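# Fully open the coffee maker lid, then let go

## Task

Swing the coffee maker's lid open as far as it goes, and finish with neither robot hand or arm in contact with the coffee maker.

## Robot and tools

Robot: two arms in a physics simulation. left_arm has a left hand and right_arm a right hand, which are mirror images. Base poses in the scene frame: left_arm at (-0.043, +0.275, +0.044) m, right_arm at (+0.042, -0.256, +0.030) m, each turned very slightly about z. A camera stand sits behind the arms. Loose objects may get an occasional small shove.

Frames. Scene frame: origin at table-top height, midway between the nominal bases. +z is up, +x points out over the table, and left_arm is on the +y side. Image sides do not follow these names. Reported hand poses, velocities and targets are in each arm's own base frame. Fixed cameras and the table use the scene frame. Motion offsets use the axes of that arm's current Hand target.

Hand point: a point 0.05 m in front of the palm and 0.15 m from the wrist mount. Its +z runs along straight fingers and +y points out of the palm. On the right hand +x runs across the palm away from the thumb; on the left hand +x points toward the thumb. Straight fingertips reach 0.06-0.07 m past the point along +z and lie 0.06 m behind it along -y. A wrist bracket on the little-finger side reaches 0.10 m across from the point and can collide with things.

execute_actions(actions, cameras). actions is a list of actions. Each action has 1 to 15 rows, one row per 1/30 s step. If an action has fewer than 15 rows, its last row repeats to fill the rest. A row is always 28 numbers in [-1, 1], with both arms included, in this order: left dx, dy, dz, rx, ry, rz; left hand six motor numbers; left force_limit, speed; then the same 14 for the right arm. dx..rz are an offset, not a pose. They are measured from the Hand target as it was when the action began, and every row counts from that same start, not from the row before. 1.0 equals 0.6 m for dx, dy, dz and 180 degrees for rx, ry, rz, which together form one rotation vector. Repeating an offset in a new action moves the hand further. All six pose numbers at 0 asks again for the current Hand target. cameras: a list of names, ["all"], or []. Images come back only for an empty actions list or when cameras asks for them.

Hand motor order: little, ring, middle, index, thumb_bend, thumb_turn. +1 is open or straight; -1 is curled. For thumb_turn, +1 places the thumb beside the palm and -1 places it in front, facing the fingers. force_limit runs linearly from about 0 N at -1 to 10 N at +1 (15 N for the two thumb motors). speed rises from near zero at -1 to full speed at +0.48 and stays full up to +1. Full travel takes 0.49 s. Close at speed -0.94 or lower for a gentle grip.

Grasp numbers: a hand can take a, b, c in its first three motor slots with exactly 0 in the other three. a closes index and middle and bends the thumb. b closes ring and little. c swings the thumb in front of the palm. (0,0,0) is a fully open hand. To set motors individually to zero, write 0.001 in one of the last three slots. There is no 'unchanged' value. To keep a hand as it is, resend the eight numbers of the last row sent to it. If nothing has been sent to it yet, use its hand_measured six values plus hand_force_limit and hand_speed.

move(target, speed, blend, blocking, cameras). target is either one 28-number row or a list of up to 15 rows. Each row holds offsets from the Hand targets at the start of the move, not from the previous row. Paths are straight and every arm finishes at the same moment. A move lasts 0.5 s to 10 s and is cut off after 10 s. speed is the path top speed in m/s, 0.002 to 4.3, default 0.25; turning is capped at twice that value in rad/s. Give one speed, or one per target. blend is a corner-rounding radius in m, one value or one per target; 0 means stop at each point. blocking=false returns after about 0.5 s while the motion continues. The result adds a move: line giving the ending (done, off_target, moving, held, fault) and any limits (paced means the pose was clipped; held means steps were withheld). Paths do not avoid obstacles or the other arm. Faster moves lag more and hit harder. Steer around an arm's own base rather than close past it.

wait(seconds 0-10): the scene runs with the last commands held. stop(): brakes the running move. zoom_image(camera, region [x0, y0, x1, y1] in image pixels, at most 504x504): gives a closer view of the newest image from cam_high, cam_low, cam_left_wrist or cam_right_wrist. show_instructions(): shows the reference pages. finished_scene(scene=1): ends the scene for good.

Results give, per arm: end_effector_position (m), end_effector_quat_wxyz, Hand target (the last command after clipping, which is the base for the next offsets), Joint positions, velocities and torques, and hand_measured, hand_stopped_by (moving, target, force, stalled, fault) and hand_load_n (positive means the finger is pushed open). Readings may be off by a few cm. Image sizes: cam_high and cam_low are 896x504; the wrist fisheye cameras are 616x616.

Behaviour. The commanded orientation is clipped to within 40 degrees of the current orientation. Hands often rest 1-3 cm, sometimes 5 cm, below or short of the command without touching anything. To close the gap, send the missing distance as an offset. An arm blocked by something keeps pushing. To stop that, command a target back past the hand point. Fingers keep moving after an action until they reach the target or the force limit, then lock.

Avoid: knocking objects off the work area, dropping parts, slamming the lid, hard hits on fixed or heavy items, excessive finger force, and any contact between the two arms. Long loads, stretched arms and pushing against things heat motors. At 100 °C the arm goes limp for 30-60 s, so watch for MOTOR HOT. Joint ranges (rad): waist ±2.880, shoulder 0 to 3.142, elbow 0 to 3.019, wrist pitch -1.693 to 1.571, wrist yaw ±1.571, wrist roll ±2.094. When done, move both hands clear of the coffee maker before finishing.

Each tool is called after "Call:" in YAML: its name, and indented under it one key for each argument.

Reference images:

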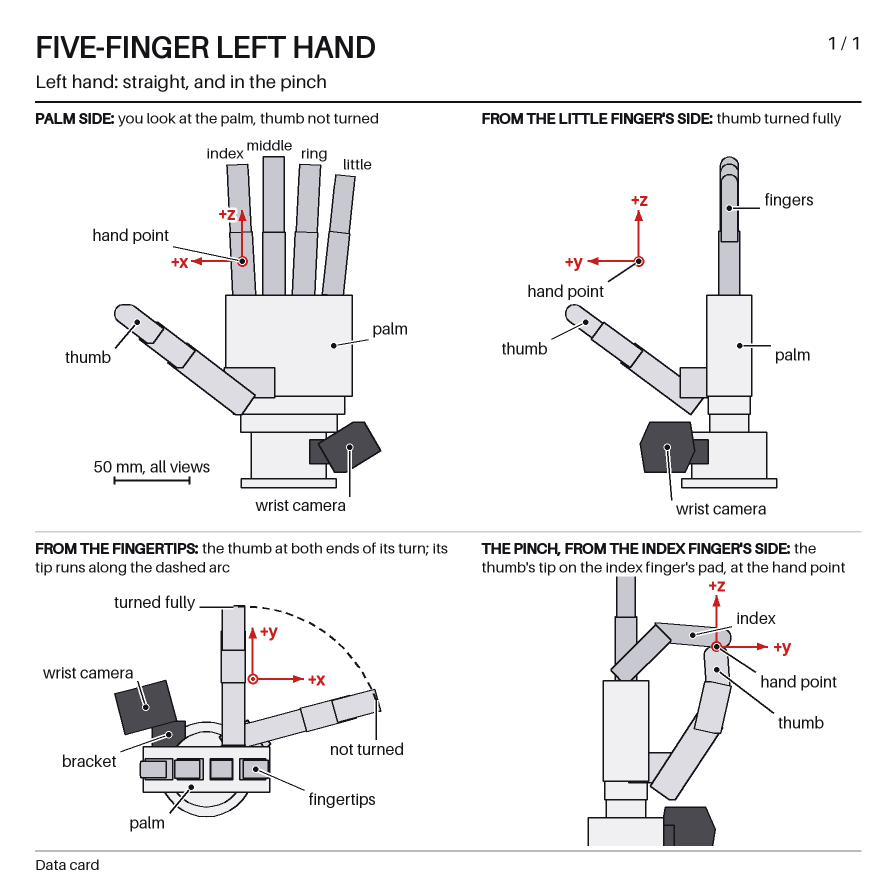

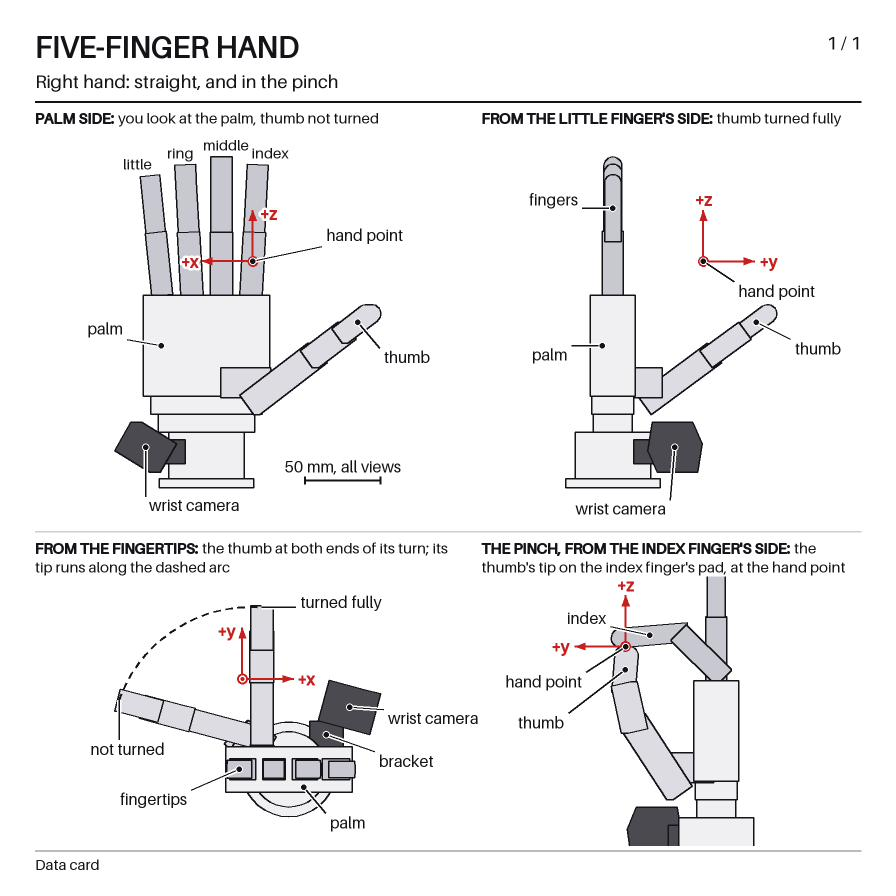

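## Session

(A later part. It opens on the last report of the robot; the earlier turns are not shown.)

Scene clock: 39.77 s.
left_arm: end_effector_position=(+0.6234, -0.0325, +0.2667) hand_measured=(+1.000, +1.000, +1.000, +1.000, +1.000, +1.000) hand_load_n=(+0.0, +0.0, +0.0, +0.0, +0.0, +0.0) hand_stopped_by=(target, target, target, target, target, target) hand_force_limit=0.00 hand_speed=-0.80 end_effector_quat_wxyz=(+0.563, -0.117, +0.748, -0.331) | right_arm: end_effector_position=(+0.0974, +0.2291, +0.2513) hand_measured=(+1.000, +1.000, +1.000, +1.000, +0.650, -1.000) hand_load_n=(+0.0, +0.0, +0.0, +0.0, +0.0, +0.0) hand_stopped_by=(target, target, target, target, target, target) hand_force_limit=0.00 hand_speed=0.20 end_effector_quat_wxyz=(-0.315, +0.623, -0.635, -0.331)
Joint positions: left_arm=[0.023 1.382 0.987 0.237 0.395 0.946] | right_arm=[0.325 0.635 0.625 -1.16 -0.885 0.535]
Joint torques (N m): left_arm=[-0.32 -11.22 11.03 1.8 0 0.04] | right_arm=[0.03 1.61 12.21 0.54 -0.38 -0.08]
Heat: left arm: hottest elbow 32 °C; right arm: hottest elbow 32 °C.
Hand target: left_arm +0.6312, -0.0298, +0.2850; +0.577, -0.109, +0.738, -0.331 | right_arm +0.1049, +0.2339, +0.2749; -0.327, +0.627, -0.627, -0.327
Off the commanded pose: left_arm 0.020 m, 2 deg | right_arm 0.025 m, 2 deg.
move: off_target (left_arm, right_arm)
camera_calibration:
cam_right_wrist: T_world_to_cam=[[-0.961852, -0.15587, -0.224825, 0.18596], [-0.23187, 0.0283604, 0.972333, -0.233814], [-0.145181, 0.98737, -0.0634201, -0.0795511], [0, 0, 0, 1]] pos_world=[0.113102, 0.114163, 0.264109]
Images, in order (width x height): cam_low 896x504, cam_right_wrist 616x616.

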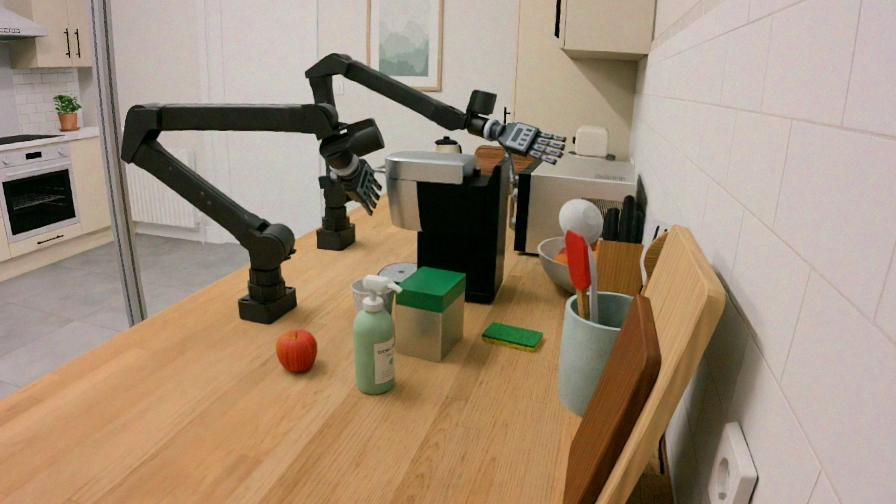

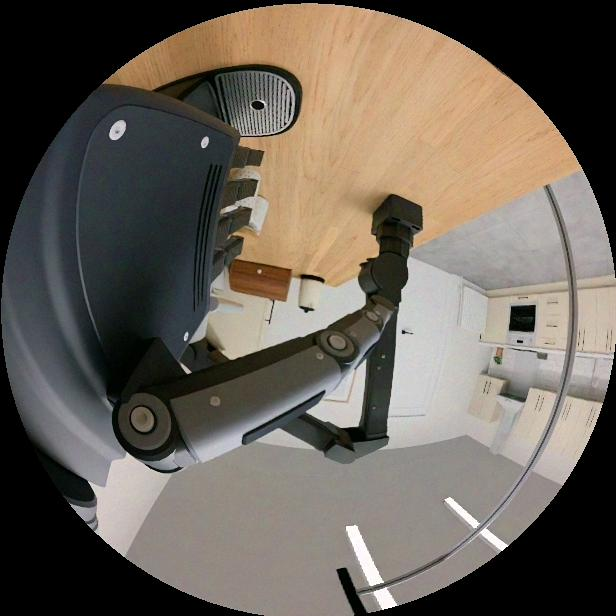

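Call:
move:
  target: [0,0,0,0,0,0, 1,1,1,1,1,1, 0,-0.8, -0.0839,-0.0117,-0.0545,0,0,0, 0,0,1,0,0,0, 0,0.2]
  speed: 0.08
  cameras: ["all"]

Call:
zoom_image:
  camera: "cam_low"
  region: [300, 90, 500, 250]

Call:
zoom_image:
  camera: "cam_right_wrist"
  region: [150, 230, 350, 430]

Scene clock: 41.57 s.
left_arm: end_effector_position=(+0.6234, -0.0325, +0.2667) hand_measured=(+1.000, +1.000, +1.000, +1.000, +1.000, +1.000) hand_load_n=(+0.0, +0.0, +0.0, +0.0, +0.0, +0.0) hand_stopped_by=(target, target, target, target, target, target) hand_force_limit=0.00 hand_speed=-0.80 end_effector_quat_wxyz=(+0.563, -0.117, +0.748, -0.331) | right_arm: end_effector_position=(+0.1067, +0.2321, +0.3066) hand_measured=(+1.000, +1.000, +1.000, +1.000, +0.650, -1.000) hand_load_n=(+0.0, +0.0, +0.0, +0.0, +0.0, +0.0) hand_stopped_by=(target, target, target, target, target, target) hand_force_limit=0.00 hand_speed=0.20 end_effector_quat_wxyz=(-0.306, +0.621, -0.640, -0.334)
Joint positions: left_arm=[0.023 1.382 0.987 0.237 0.395 0.946] | right_arm=[0.325 0.687 0.789 -1.294 -0.884 0.535]
Joint torques (N m): left_arm=[-0.15 -11.58 10.97 1.73 0.01 -0.04] | right_arm=[-0.15 0.73 12.77 0.62 -0.45 -0.1]
Heat: left arm: hottest elbow 33 °C; right arm: hottest elbow 32 °C.
Hand target: left_arm +0.6312, -0.0298, +0.2850; +0.577, -0.109, +0.738, -0.331 | right_arm +0.1119, +0.2360, +0.3349; -0.327, +0.627, -0.627, -0.327
Off the commanded pose: left_arm 0.020 m, 2 deg | right_arm 0.029 m, 3 deg.
move: off_target (left_arm, right_arm)
camera_calibration:
cam_right_wrist: T_world_to_cam=[[-0.966216, -0.157038, -0.204364, 0.202294], [-0.212468, 0.0364949, 0.976486, -0.2908], [-0.145887, 0.986918, -0.0686276, -0.0758757], [0, 0, 0, 1]] pos_world=[0.122605, 0.117264, 0.320096]

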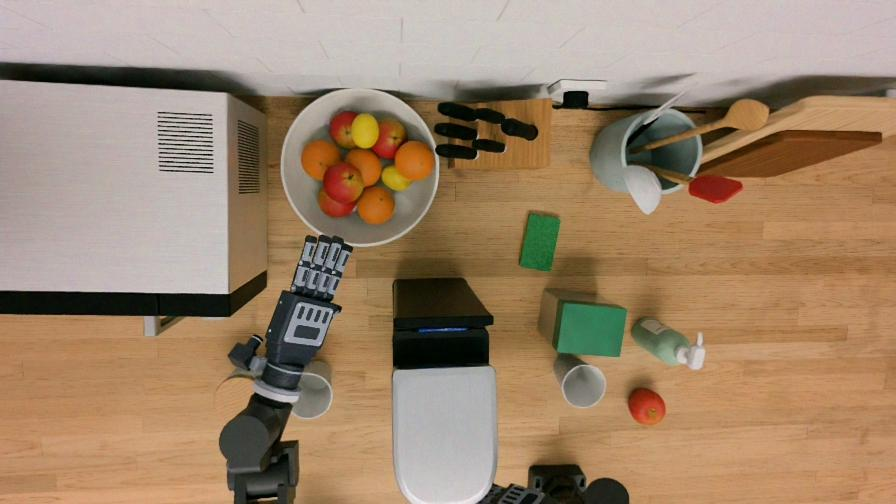

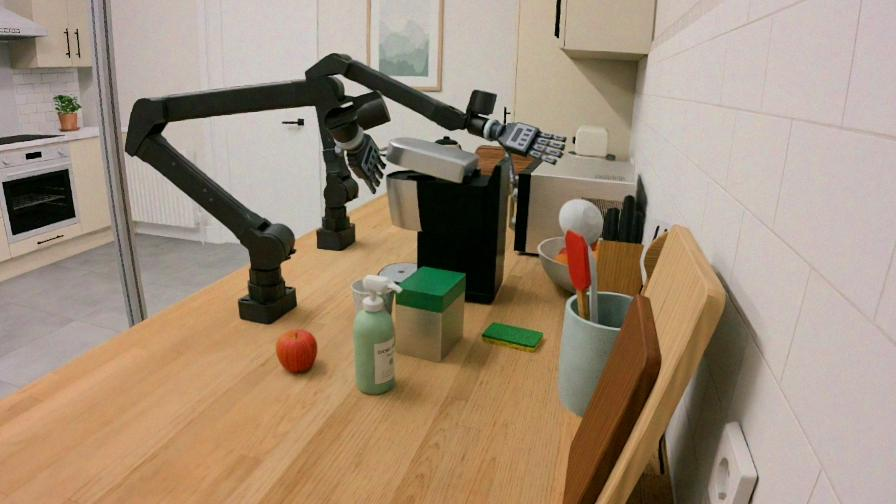

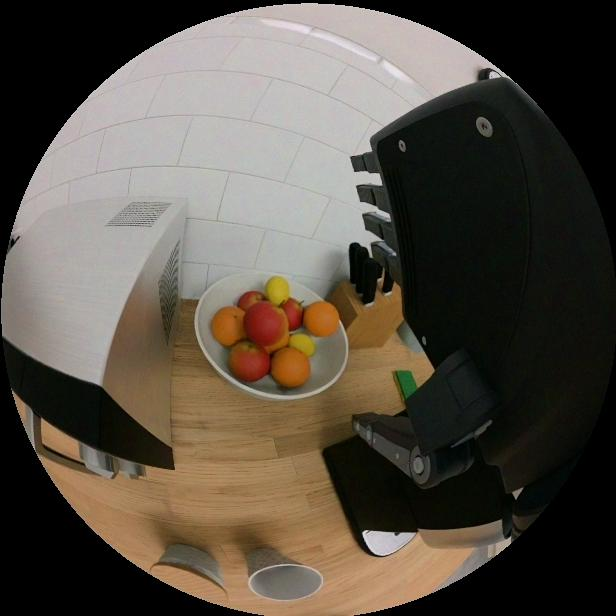

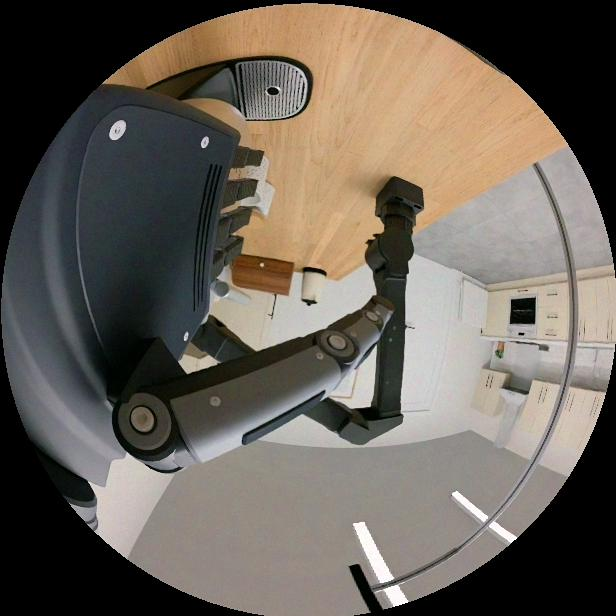

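Scaled by 2.520.

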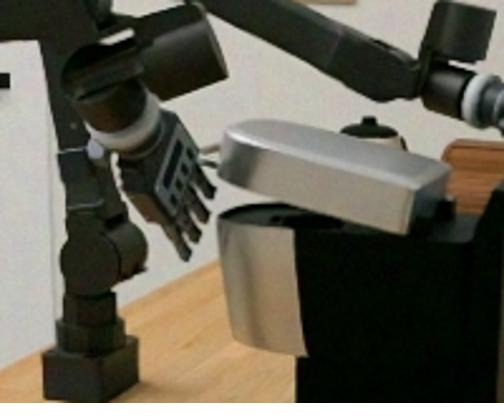

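Scaled by 2.520 from the camera's 616x616 image, which has a finer 880x880 frame.

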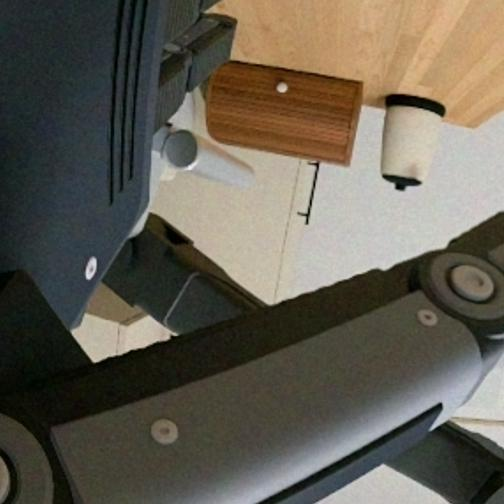

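Call:
move:
  target:
    - [0,0,0,0,0,0, 1,1,1,1,1,1, 0,-0.8, -0.0853,-0.02,-0.0555,0,0,0, 0,0,1,0,0,0, 0,0.2]
    - [0,0,0,0,0,0, 1,1,1,1,1,1, 0,-0.8, -0.1637,-0.0667,-0.106,0,0,0, 0,0,1,0,0,0, 0,0.2]
  speed: 0.1
  blend: 0.03
  cameras: ["all"]

Call:
zoom_image:
  camera: "cam_low"
  region: [300, 60, 500, 220]

Call:
zoom_image:
  camera: "cam_right_wrist"
  region: [150, 230, 350, 430]

Scene clock: 44.70 s.
left_arm: end_effector_position=(+0.6234, -0.0325, +0.2667) hand_measured=(+1.000, +1.000, +1.000, +1.000, +1.000, +1.000) hand_load_n=(+0.0, +0.0, +0.0, +0.0, +0.0, +0.0) hand_stopped_by=(target, target, target, target, target, target) hand_force_limit=0.00 hand_speed=-0.80 end_effector_quat_wxyz=(+0.563, -0.117, +0.748, -0.331) | right_arm: end_effector_position=(+0.1466, +0.2424, +0.4287) hand_measured=(+1.000, +1.000, +1.000, +1.000, +0.650, -1.000) hand_load_n=(+0.0, +0.0, +0.0, +0.0, +0.0, +0.0) hand_stopped_by=(target, target, target, target, target, target) hand_force_limit=0.00 hand_speed=0.20 end_effector_quat_wxyz=(-0.301, +0.624, -0.637, -0.338)
Joint positions: left_arm=[0.023 1.382 0.987 0.237 0.395 0.946] | right_arm=[0.311 0.887 1.2 -1.541 -0.894 0.498]
Joint torques (N m): left_arm=[0.09 -10.93 11.03 1.84 0.01 0.05] | right_arm=[-1.26 -1.08 11.85 0.54 -0.64 -0.32]
Heat: left arm: hottest elbow 33 °C; right arm: hottest elbow 33 °C.
Hand target: left_arm +0.6312, -0.0298, +0.2850; +0.577, -0.109, +0.738, -0.331 | right_arm +0.1519, +0.2401, +0.4519; -0.327, +0.627, -0.627, -0.327
Off the commanded pose: left_arm 0.020 m, 2 deg | right_arm 0.024 m, 3 deg.
move: off_target (left_arm, right_arm)
camera_calibration:
cam_right_wrist: T_world_to_cam=[[-0.965704, -0.168443, -0.197594, 0.26717], [-0.206078, 0.0342934, 0.977934, -0.402927], [-0.15795, 0.985115, -0.0678298, -0.0699014], [0, 0, 0, 1]] pos_world=[0.163931, 0.127682, 0.442086]

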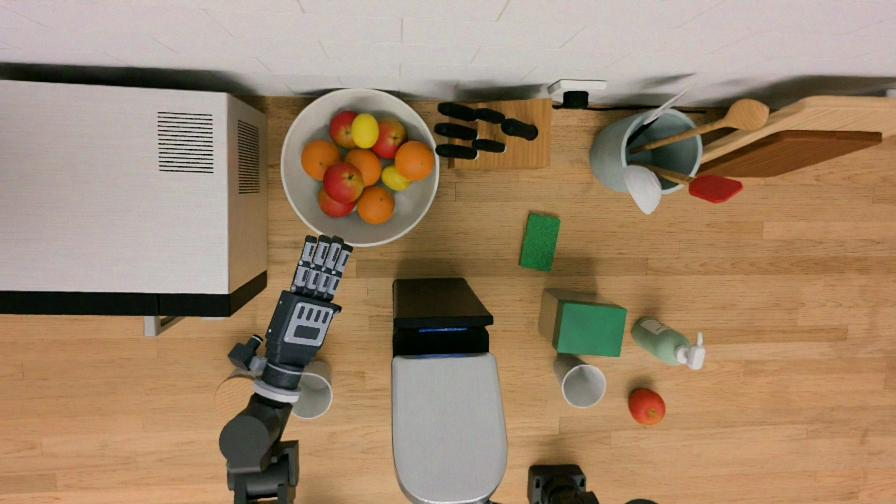

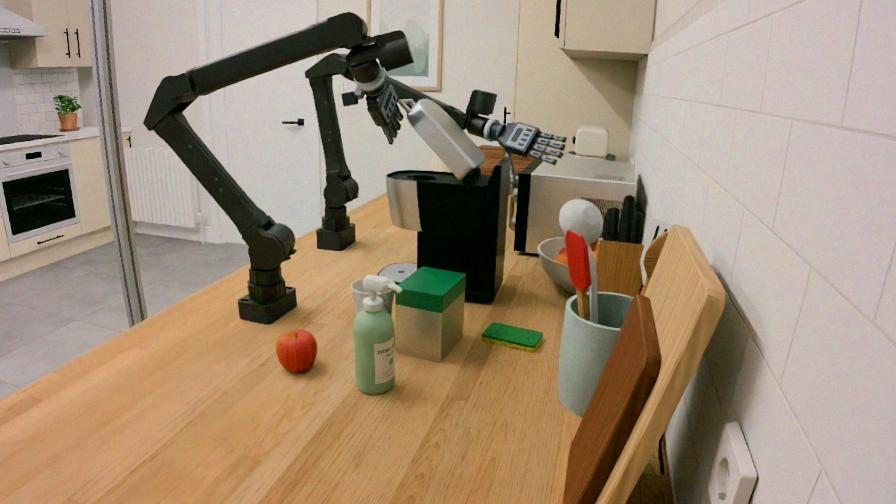

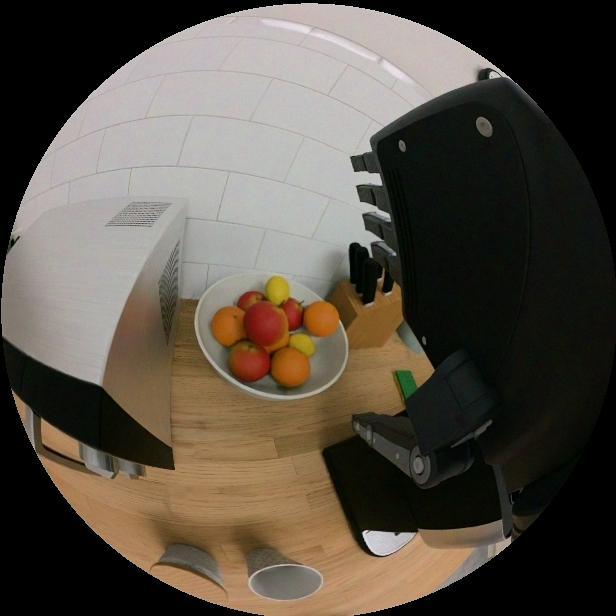

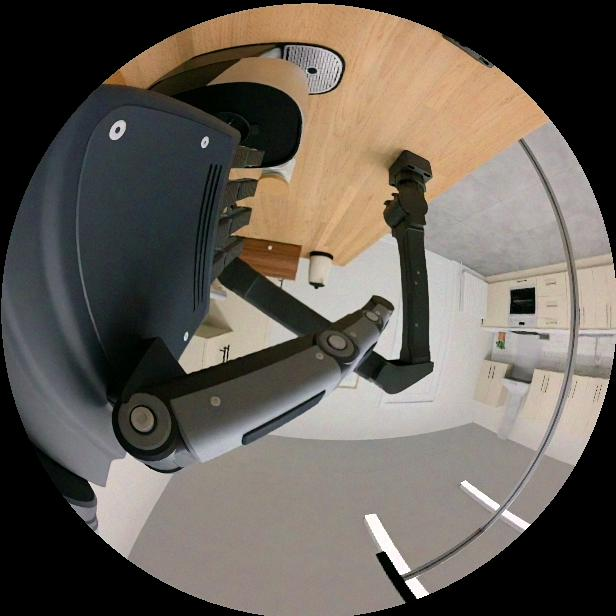

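Scaled by 2.520.

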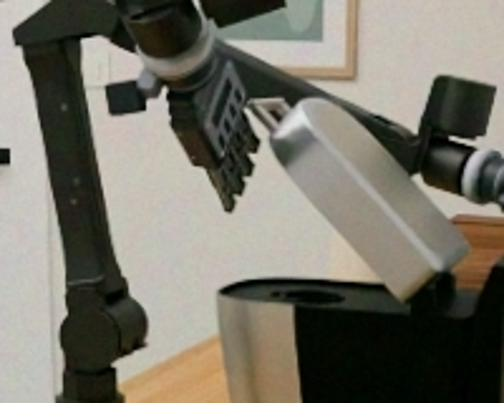

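Scaled by 2.520 from the camera's 616x616 image, which has a finer 880x880 frame.

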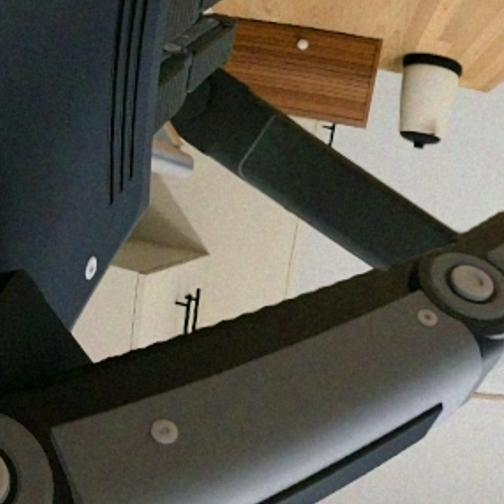

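Call:
move:
  target:
    - [0,0,0,0,0,0, 1,1,1,1,1,1, 0,-0.8, -0.0481,-0.0933,-0.0417,0,0,0, 0,0,1,0,0,0, 0,0.2]
    - [0,0,0,0,0,0, 1,1,1,1,1,1, 0,-0.8, -0.09,-0.18,-0.0708,0,0,0, 0,0,1,0,0,0, 0,0.2]
  speed: 0.1
  blend: 0.03
  cameras: ["all"]

Call:
zoom_image:
  camera: "cam_low"
  region: [340, 20, 540, 200]

Call:
zoom_image:
  camera: "cam_right_wrist"
  region: [150, 230, 350, 430]

Scene clock: 47.60 s.
left_arm: end_effector_position=(+0.6234, -0.0325, +0.2667) hand_measured=(+1.000, +1.000, +1.000, +1.000, +1.000, +1.000) hand_load_n=(+0.0, +0.0, +0.0, +0.0, -0.5, +0.0) hand_stopped_by=(target, target, target, target, target, target) hand_force_limit=0.00 hand_speed=-0.80 end_effector_quat_wxyz=(+0.563, -0.117, +0.748, -0.331) | right_arm: end_effector_position=(+0.2556, +0.2401, +0.4990) hand_measured=(+1.000, +1.000, +1.000, +1.000, +0.650, -1.000) hand_load_n=(+0.0, +0.0, +0.0, +0.0, +0.0, -0.5) hand_stopped_by=(target, target, target, target, target, target) hand_force_limit=0.00 hand_speed=0.20 end_effector_quat_wxyz=(-0.324, +0.613, -0.639, -0.333)
Joint positions: left_arm=[0.023 1.382 0.987 0.237 0.395 0.946] | right_arm=[0.194 1.193 1.585 -1.679 -0.937 0.38]
Joint torques (N m): left_arm=[-0.09 -10.58 11.02 1.63 -0.01 -0.01] | right_arm=[-1.2 -4.78 11.51 0.47 -0.68 -0.26]
Heat: left arm: hottest elbow 33 °C; right arm: hottest elbow 34 °C.
Hand target: left_arm +0.6312, -0.0298, +0.2850; +0.577, -0.109, +0.738, -0.331 | right_arm +0.2599, +0.2362, +0.5205; -0.327, +0.627, -0.627, -0.327
Off the commanded pose: left_arm 0.020 m, 2 deg | right_arm 0.022 m, 2 deg.
joint sent to its limit (right arm) — joint 4 (wrist pitch), lower limit. The joint targets are off in position, not in orientation.
move: off_target (left_arm, right_arm)
camera_calibration:
cam_right_wrist: T_world_to_cam=[[-0.964912, -0.129044, -0.228677, 0.39177], [-0.232623, 0.0161789, 0.972432, -0.435262], [-0.121787, 0.991507, -0.0456298, -0.0675004], [0, 0, 0, 1]] pos_world=[0.268551, 0.124525, 0.509772]

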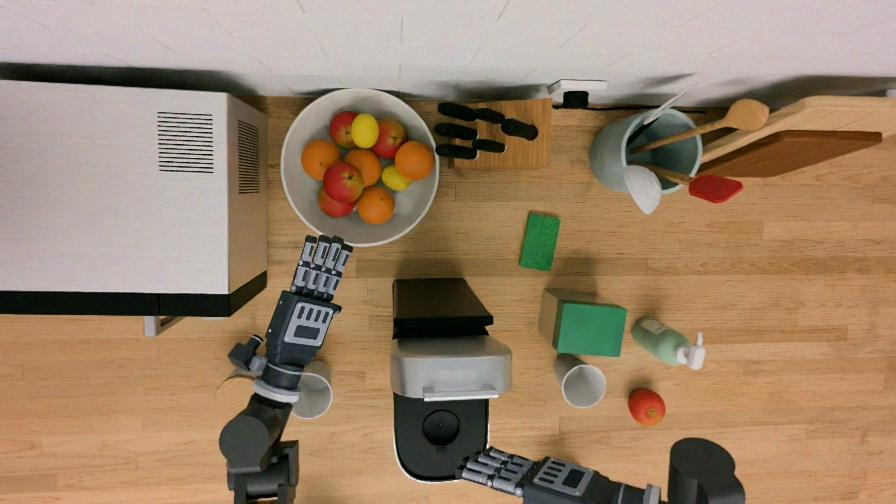

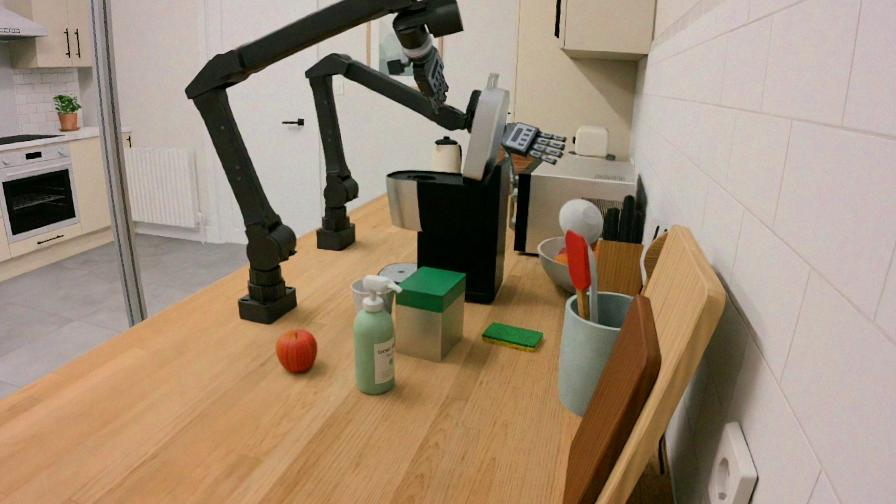

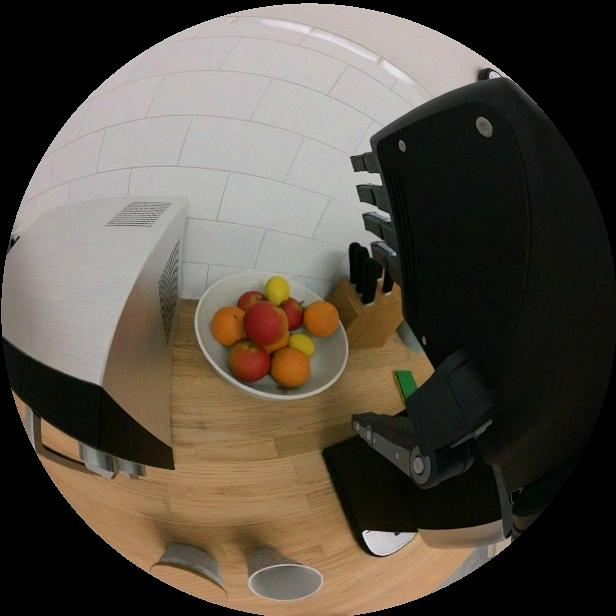

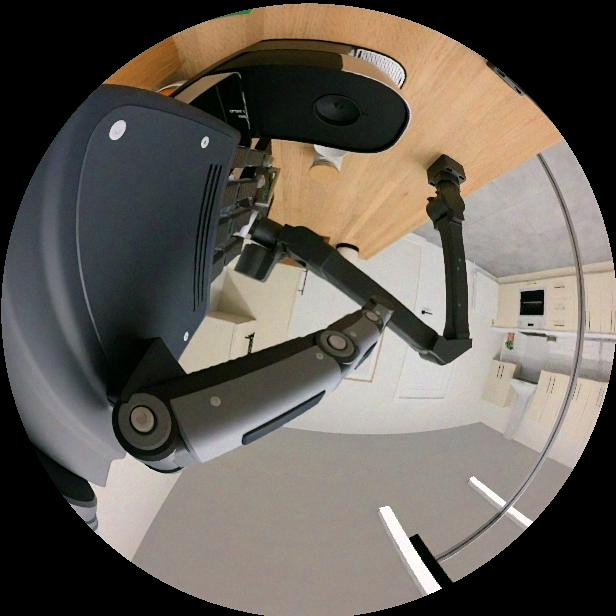

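Scaled by 2.520.

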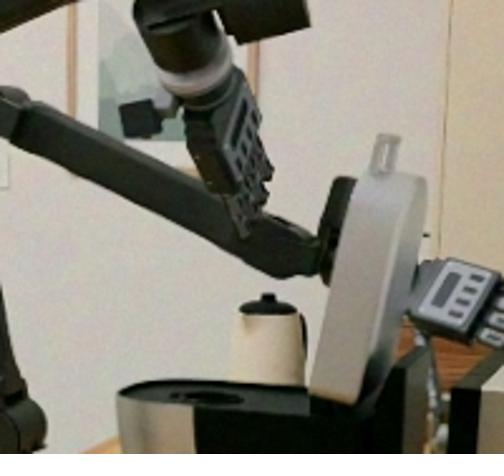

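Scaled by 2.520 from the camera's 616x616 image, which has a finer 880x880 frame.

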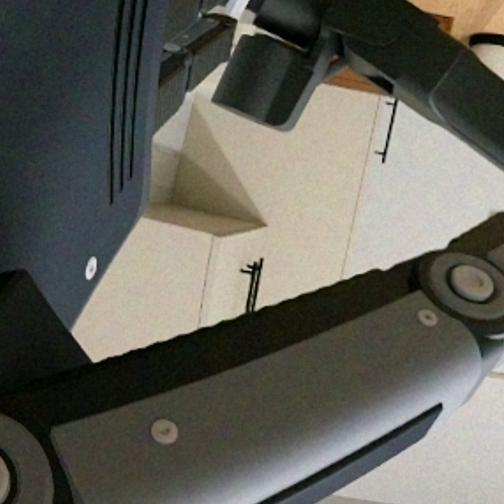

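Call:
wait:
  seconds: 0.3
  cameras: ["cam_high", "cam_low"]

Call:
zoom_image:
  camera: "cam_low"
  region: [340, 20, 540, 200]

Call:
zoom_image:
  camera: "cam_high"
  region: [360, 260, 560, 460]

Scene clock: 48.13 s.
left_arm: end_effector_position=(+0.6234, -0.0325, +0.2667) hand_measured=(+1.000, +1.000, +1.000, +1.000, +1.000, +1.000) hand_load_n=(+0.0, +0.0, +0.0, +0.0, +0.0, +0.0) hand_stopped_by=(target, target, target, target, target, target) hand_force_limit=0.00 hand_speed=-0.80 end_effector_quat_wxyz=(+0.563, -0.117, +0.748, -0.331) | right_arm: end_effector_position=(+0.2556, +0.2401, +0.4990) hand_measured=(+1.000, +1.000, +1.000, +1.000, +0.650, -1.000) hand_load_n=(+0.0, +0.0, +0.0, +0.0, +0.0, -0.5) hand_stopped_by=(target, target, target, target, target, target) hand_force_limit=0.00 hand_speed=0.20 end_effector_quat_wxyz=(-0.324, +0.613, -0.639, -0.333)
Joint positions: left_arm=[0.023 1.382 0.987 0.237 0.395 0.946] | right_arm=[0.194 1.193 1.585 -1.679 -0.937 0.38]
Joint torques (N m): left_arm=[-0.09 -11.34 10.99 1.74 0.03 0.03] | right_arm=[-1.38 -5.01 11.59 0.42 -0.66 -0.24]
Heat: left arm: hottest elbow 33 °C; right arm: hottest elbow 34 °C.
Hand target: left_arm +0.6312, -0.0298, +0.2850; +0.577, -0.109, +0.738, -0.331 | right_arm +0.2599, +0.2362, +0.5205; -0.327, +0.627, -0.627, -0.327
Off the commanded pose: left_arm 0.020 m, 2 deg | right_arm 0.022 m, 2 deg.
wait: 0.30 s; at rest from the start
Images, in order (width x height): cam_high 896x504, cam_low 896x504.

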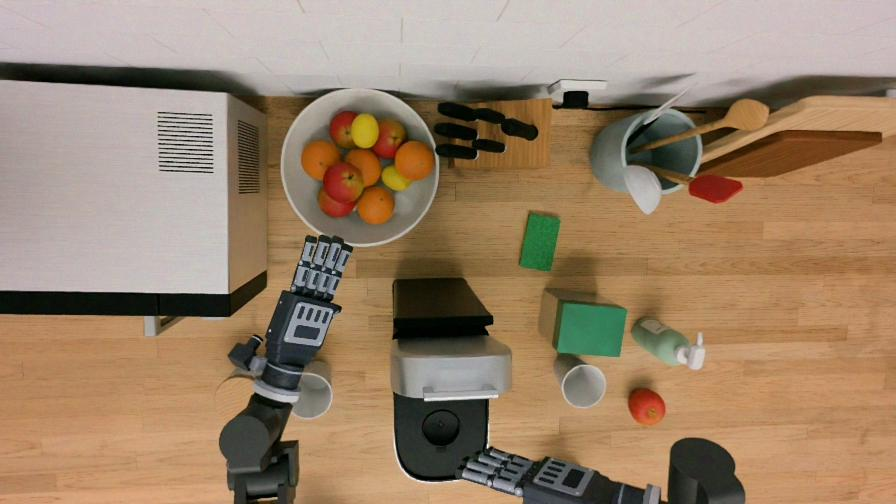

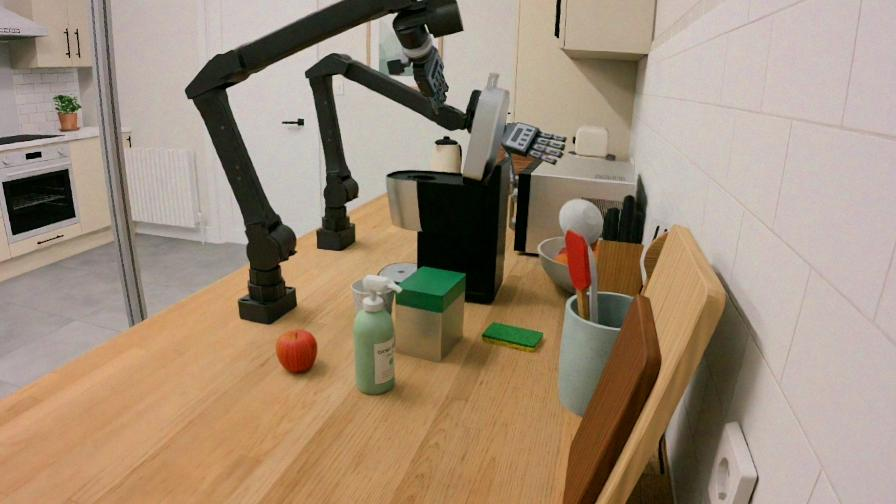

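Scaled by 2.520.

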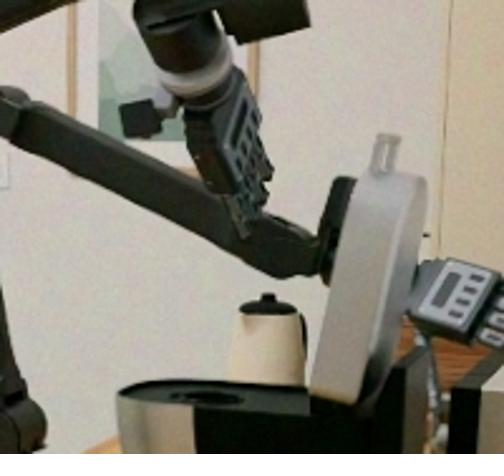

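Scaled by 2.520.

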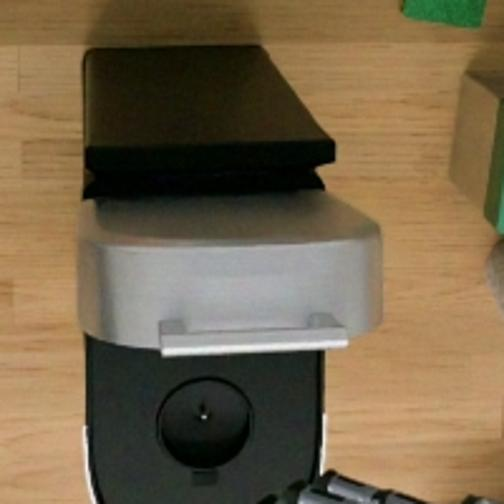

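Call:
move:
  target: [0,0,0,0,0,0, 1,1,1,1,1,1, 0,-0.8, 0,-0.145,0,0,0,0, 0,0,1,0,0,0, 0,0.2]
  speed: 0.12
  cameras: ["cam_high", "cam_low", "cam_right_wrist"]

Call:
zoom_image:
  camera: "cam_low"
  region: [340, 20, 540, 200]

Call:
zoom_image:
  camera: "cam_high"
  region: [360, 260, 560, 460]

Scene clock: 50.80 s.
left_arm: end_effector_position=(+0.6234, -0.0325, +0.2667) hand_measured=(+1.000, +1.000, +1.000, +1.000, +1.000, +1.000) hand_load_n=(+0.0, +0.0, +0.0, +0.0, +0.0, +0.0) hand_stopped_by=(target, target, target, target, target, target) hand_force_limit=0.00 hand_speed=-0.80 end_effector_quat_wxyz=(+0.563, -0.117, +0.748, -0.331) | right_arm: end_effector_position=(+0.3426, +0.2408, +0.4989) hand_measured=(+1.000, +1.000, +1.000, +1.000, +0.650, -1.000) hand_load_n=(+0.0, +0.0, +0.0, +0.0, +0.0, -0.5) hand_stopped_by=(target, target, target, target, target, target) hand_force_limit=0.00 hand_speed=0.20 end_effector_quat_wxyz=(-0.330, +0.605, -0.644, -0.332)
Joint positions: left_arm=[0.023 1.382 0.987 0.237 0.395 0.946] | right_arm=[0.151 1.404 1.771 -1.68 -0.951 0.348]
Joint torques (N m): left_arm=[0.03 -11.22 10.84 1.69 -0.02 -0.01] | right_arm=[-1.08 -7.94 11.64 0.46 -0.68 -0.33]
Heat: left arm: hottest elbow 34 °C; right arm: hottest elbow 34 °C.
Hand target: left_arm +0.6312, -0.0298, +0.2850; +0.577, -0.109, +0.738, -0.331 | right_arm +0.3469, +0.2363, +0.5205; -0.327, +0.627, -0.627, -0.327
Off the commanded pose: left_arm 0.020 m, 2 deg | right_arm 0.022 m, 3 deg.
joint sent to its limit (right arm) — joint 4 (wrist pitch), lower limit. The joint targets are off in position and orientation.
move: off_target (left_arm, right_arm)
camera_calibration:
cam_right_wrist: T_world_to_cam=[[-0.967706, -0.106806, -0.228339, 0.471306], [-0.23101, 0.0131829, 0.972862, -0.414998], [-0.100897, 0.994193, -0.0374304, -0.0694878], [0, 0, 0, 1]] pos_world=[0.353205, 0.124893, 0.508752]
Images, in order (width x height): cam_high 896x504, cam_low 896x504, cam_right_wrist 616x616.

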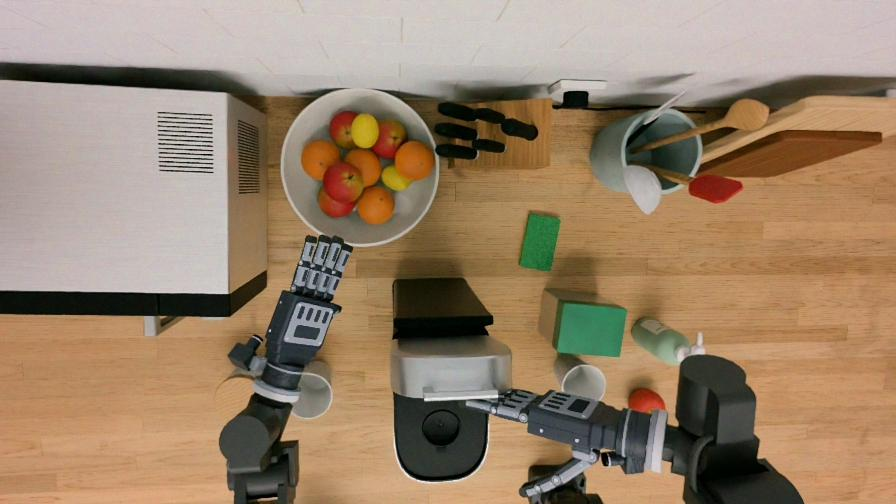

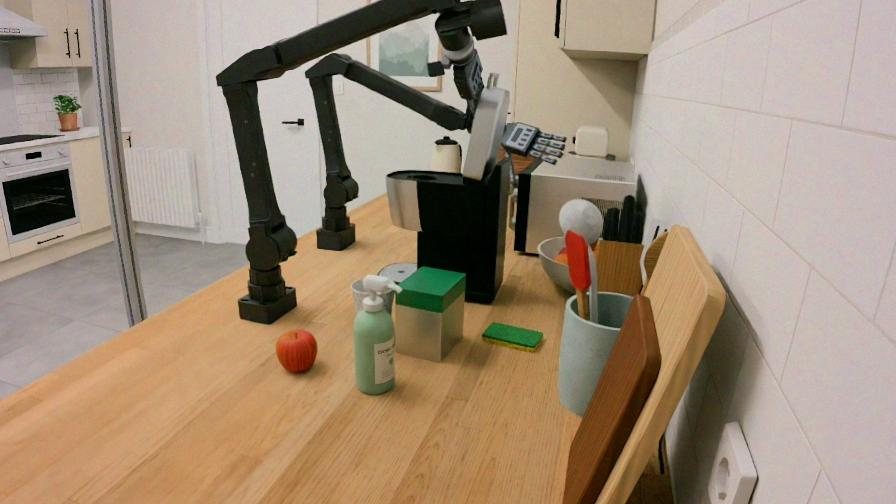

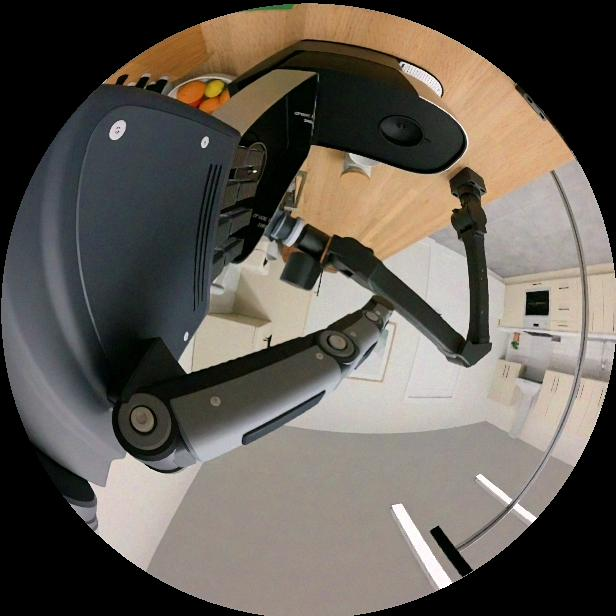

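Scaled by 2.520.

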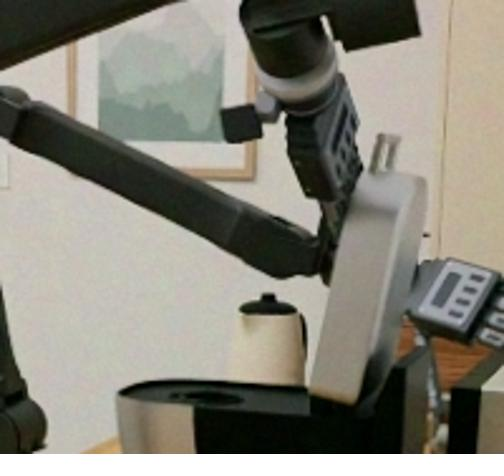

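Scaled by 2.520.

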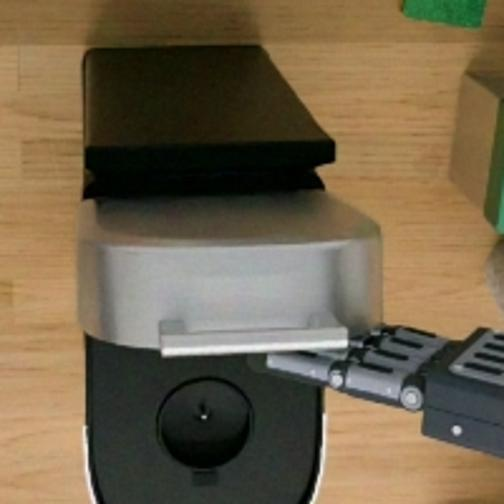

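Call:
move:
  target: [0,0,0,0,0,0, 1,1,1,1,1,1, 0,-0.8, 0,-0.042,0,0,0,0, 0,0,1,0,0,0, 0,0.2]
  speed: 0.06
  cameras: ["cam_high", "cam_low"]

Call:
zoom_image:
  camera: "cam_low"
  region: [340, 20, 540, 200]

Call:
zoom_image:
  camera: "cam_high"
  region: [360, 260, 560, 460]

Scene clock: 52.43 s.
left_arm: end_effector_position=(+0.6234, -0.0325, +0.2667) hand_measured=(+1.000, +1.000, +1.000, +1.000, +1.000, +1.000) hand_load_n=(+0.0, +0.0, +0.0, -0.5, +0.0, +0.0) hand_stopped_by=(target, target, target, target, target, target) hand_force_limit=0.00 hand_speed=-0.80 end_effector_quat_wxyz=(+0.563, -0.117, +0.748, -0.331) | right_arm: end_effector_position=(+0.3576, +0.2446, +0.5059) hand_measured=(+1.000, +1.000, +1.000, +1.000, +0.650, -1.000) hand_load_n=(-2.0, +0.0, +0.0, -1.5, +0.0, +0.0) hand_stopped_by=(target, target, target, target, target, target) hand_force_limit=0.00 hand_speed=0.20 end_effector_quat_wxyz=(-0.335, +0.604, -0.641, -0.335)
Joint positions: left_arm=[0.023 1.382 0.987 0.237 0.395 0.946] | right_arm=[0.153 1.447 1.829 -1.685 -0.962 0.352]
Joint torques (N m): left_arm=[0.03 -11.34 10.73 1.76 0.01 0.03] | right_arm=[-1.67 -7.3 11.95 0.65 -0.47 -0.3]
Heat: left arm: hottest elbow 34 °C; right arm: hottest elbow 34 °C.
Hand target: left_arm +0.6312, -0.0298, +0.2850; +0.577, -0.109, +0.738, -0.331 | right_arm +0.3721, +0.2363, +0.5205; -0.327, +0.627, -0.627, -0.327
Off the commanded pose: left_arm 0.020 m, 2 deg | right_arm 0.022 m, 3 deg.
joint sent to its limit (right arm) — joint 4 (wrist pitch), lower limit. The joint targets are off in position and orientation.
move: off_target (left_arm, right_arm)
Images, in order (width x height): cam_high 896x504, cam_low 896x504.

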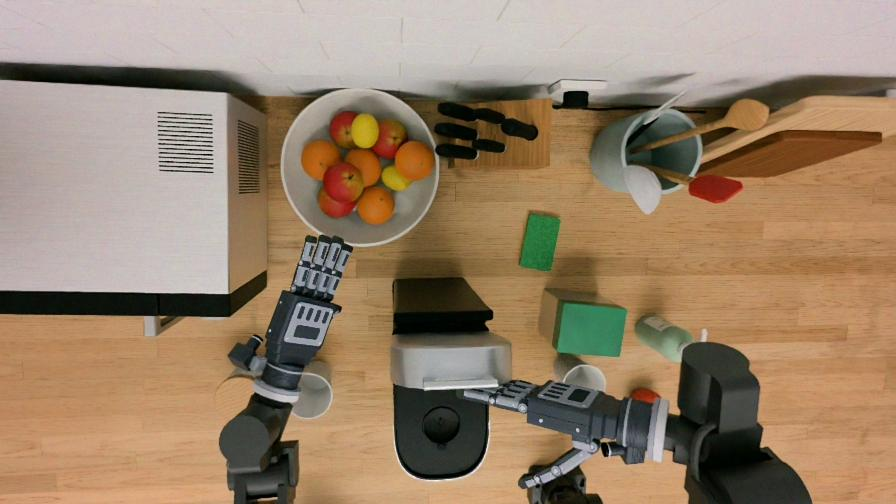

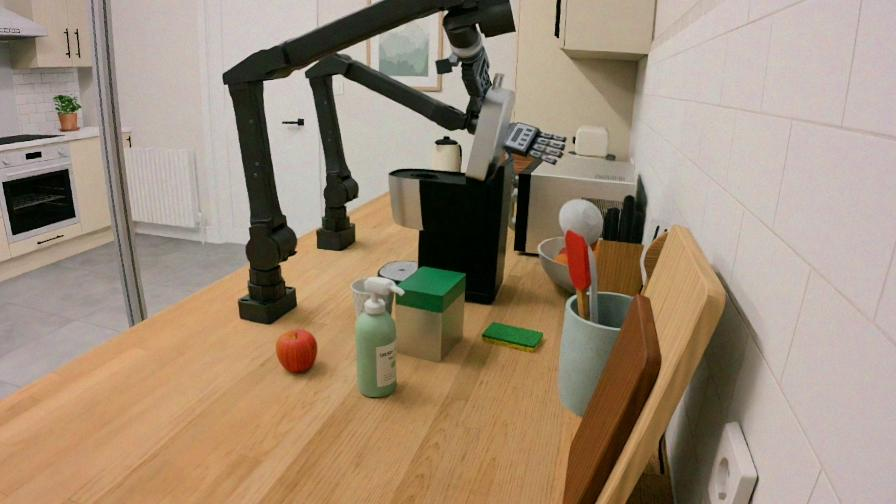

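Scaled by 2.520.

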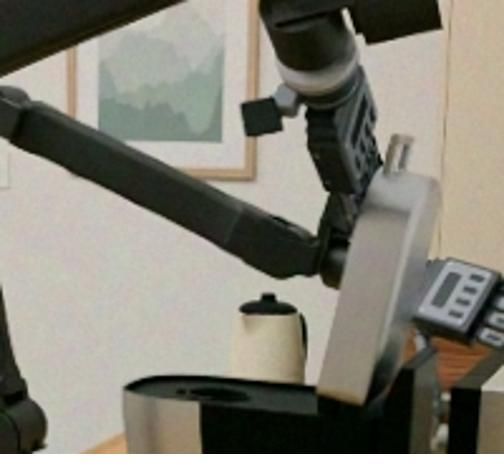

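Scaled by 2.520.

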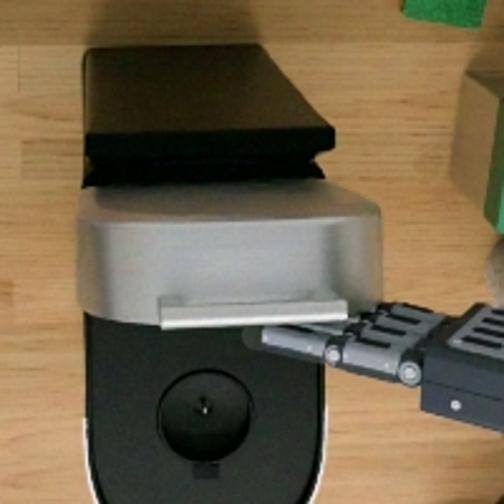

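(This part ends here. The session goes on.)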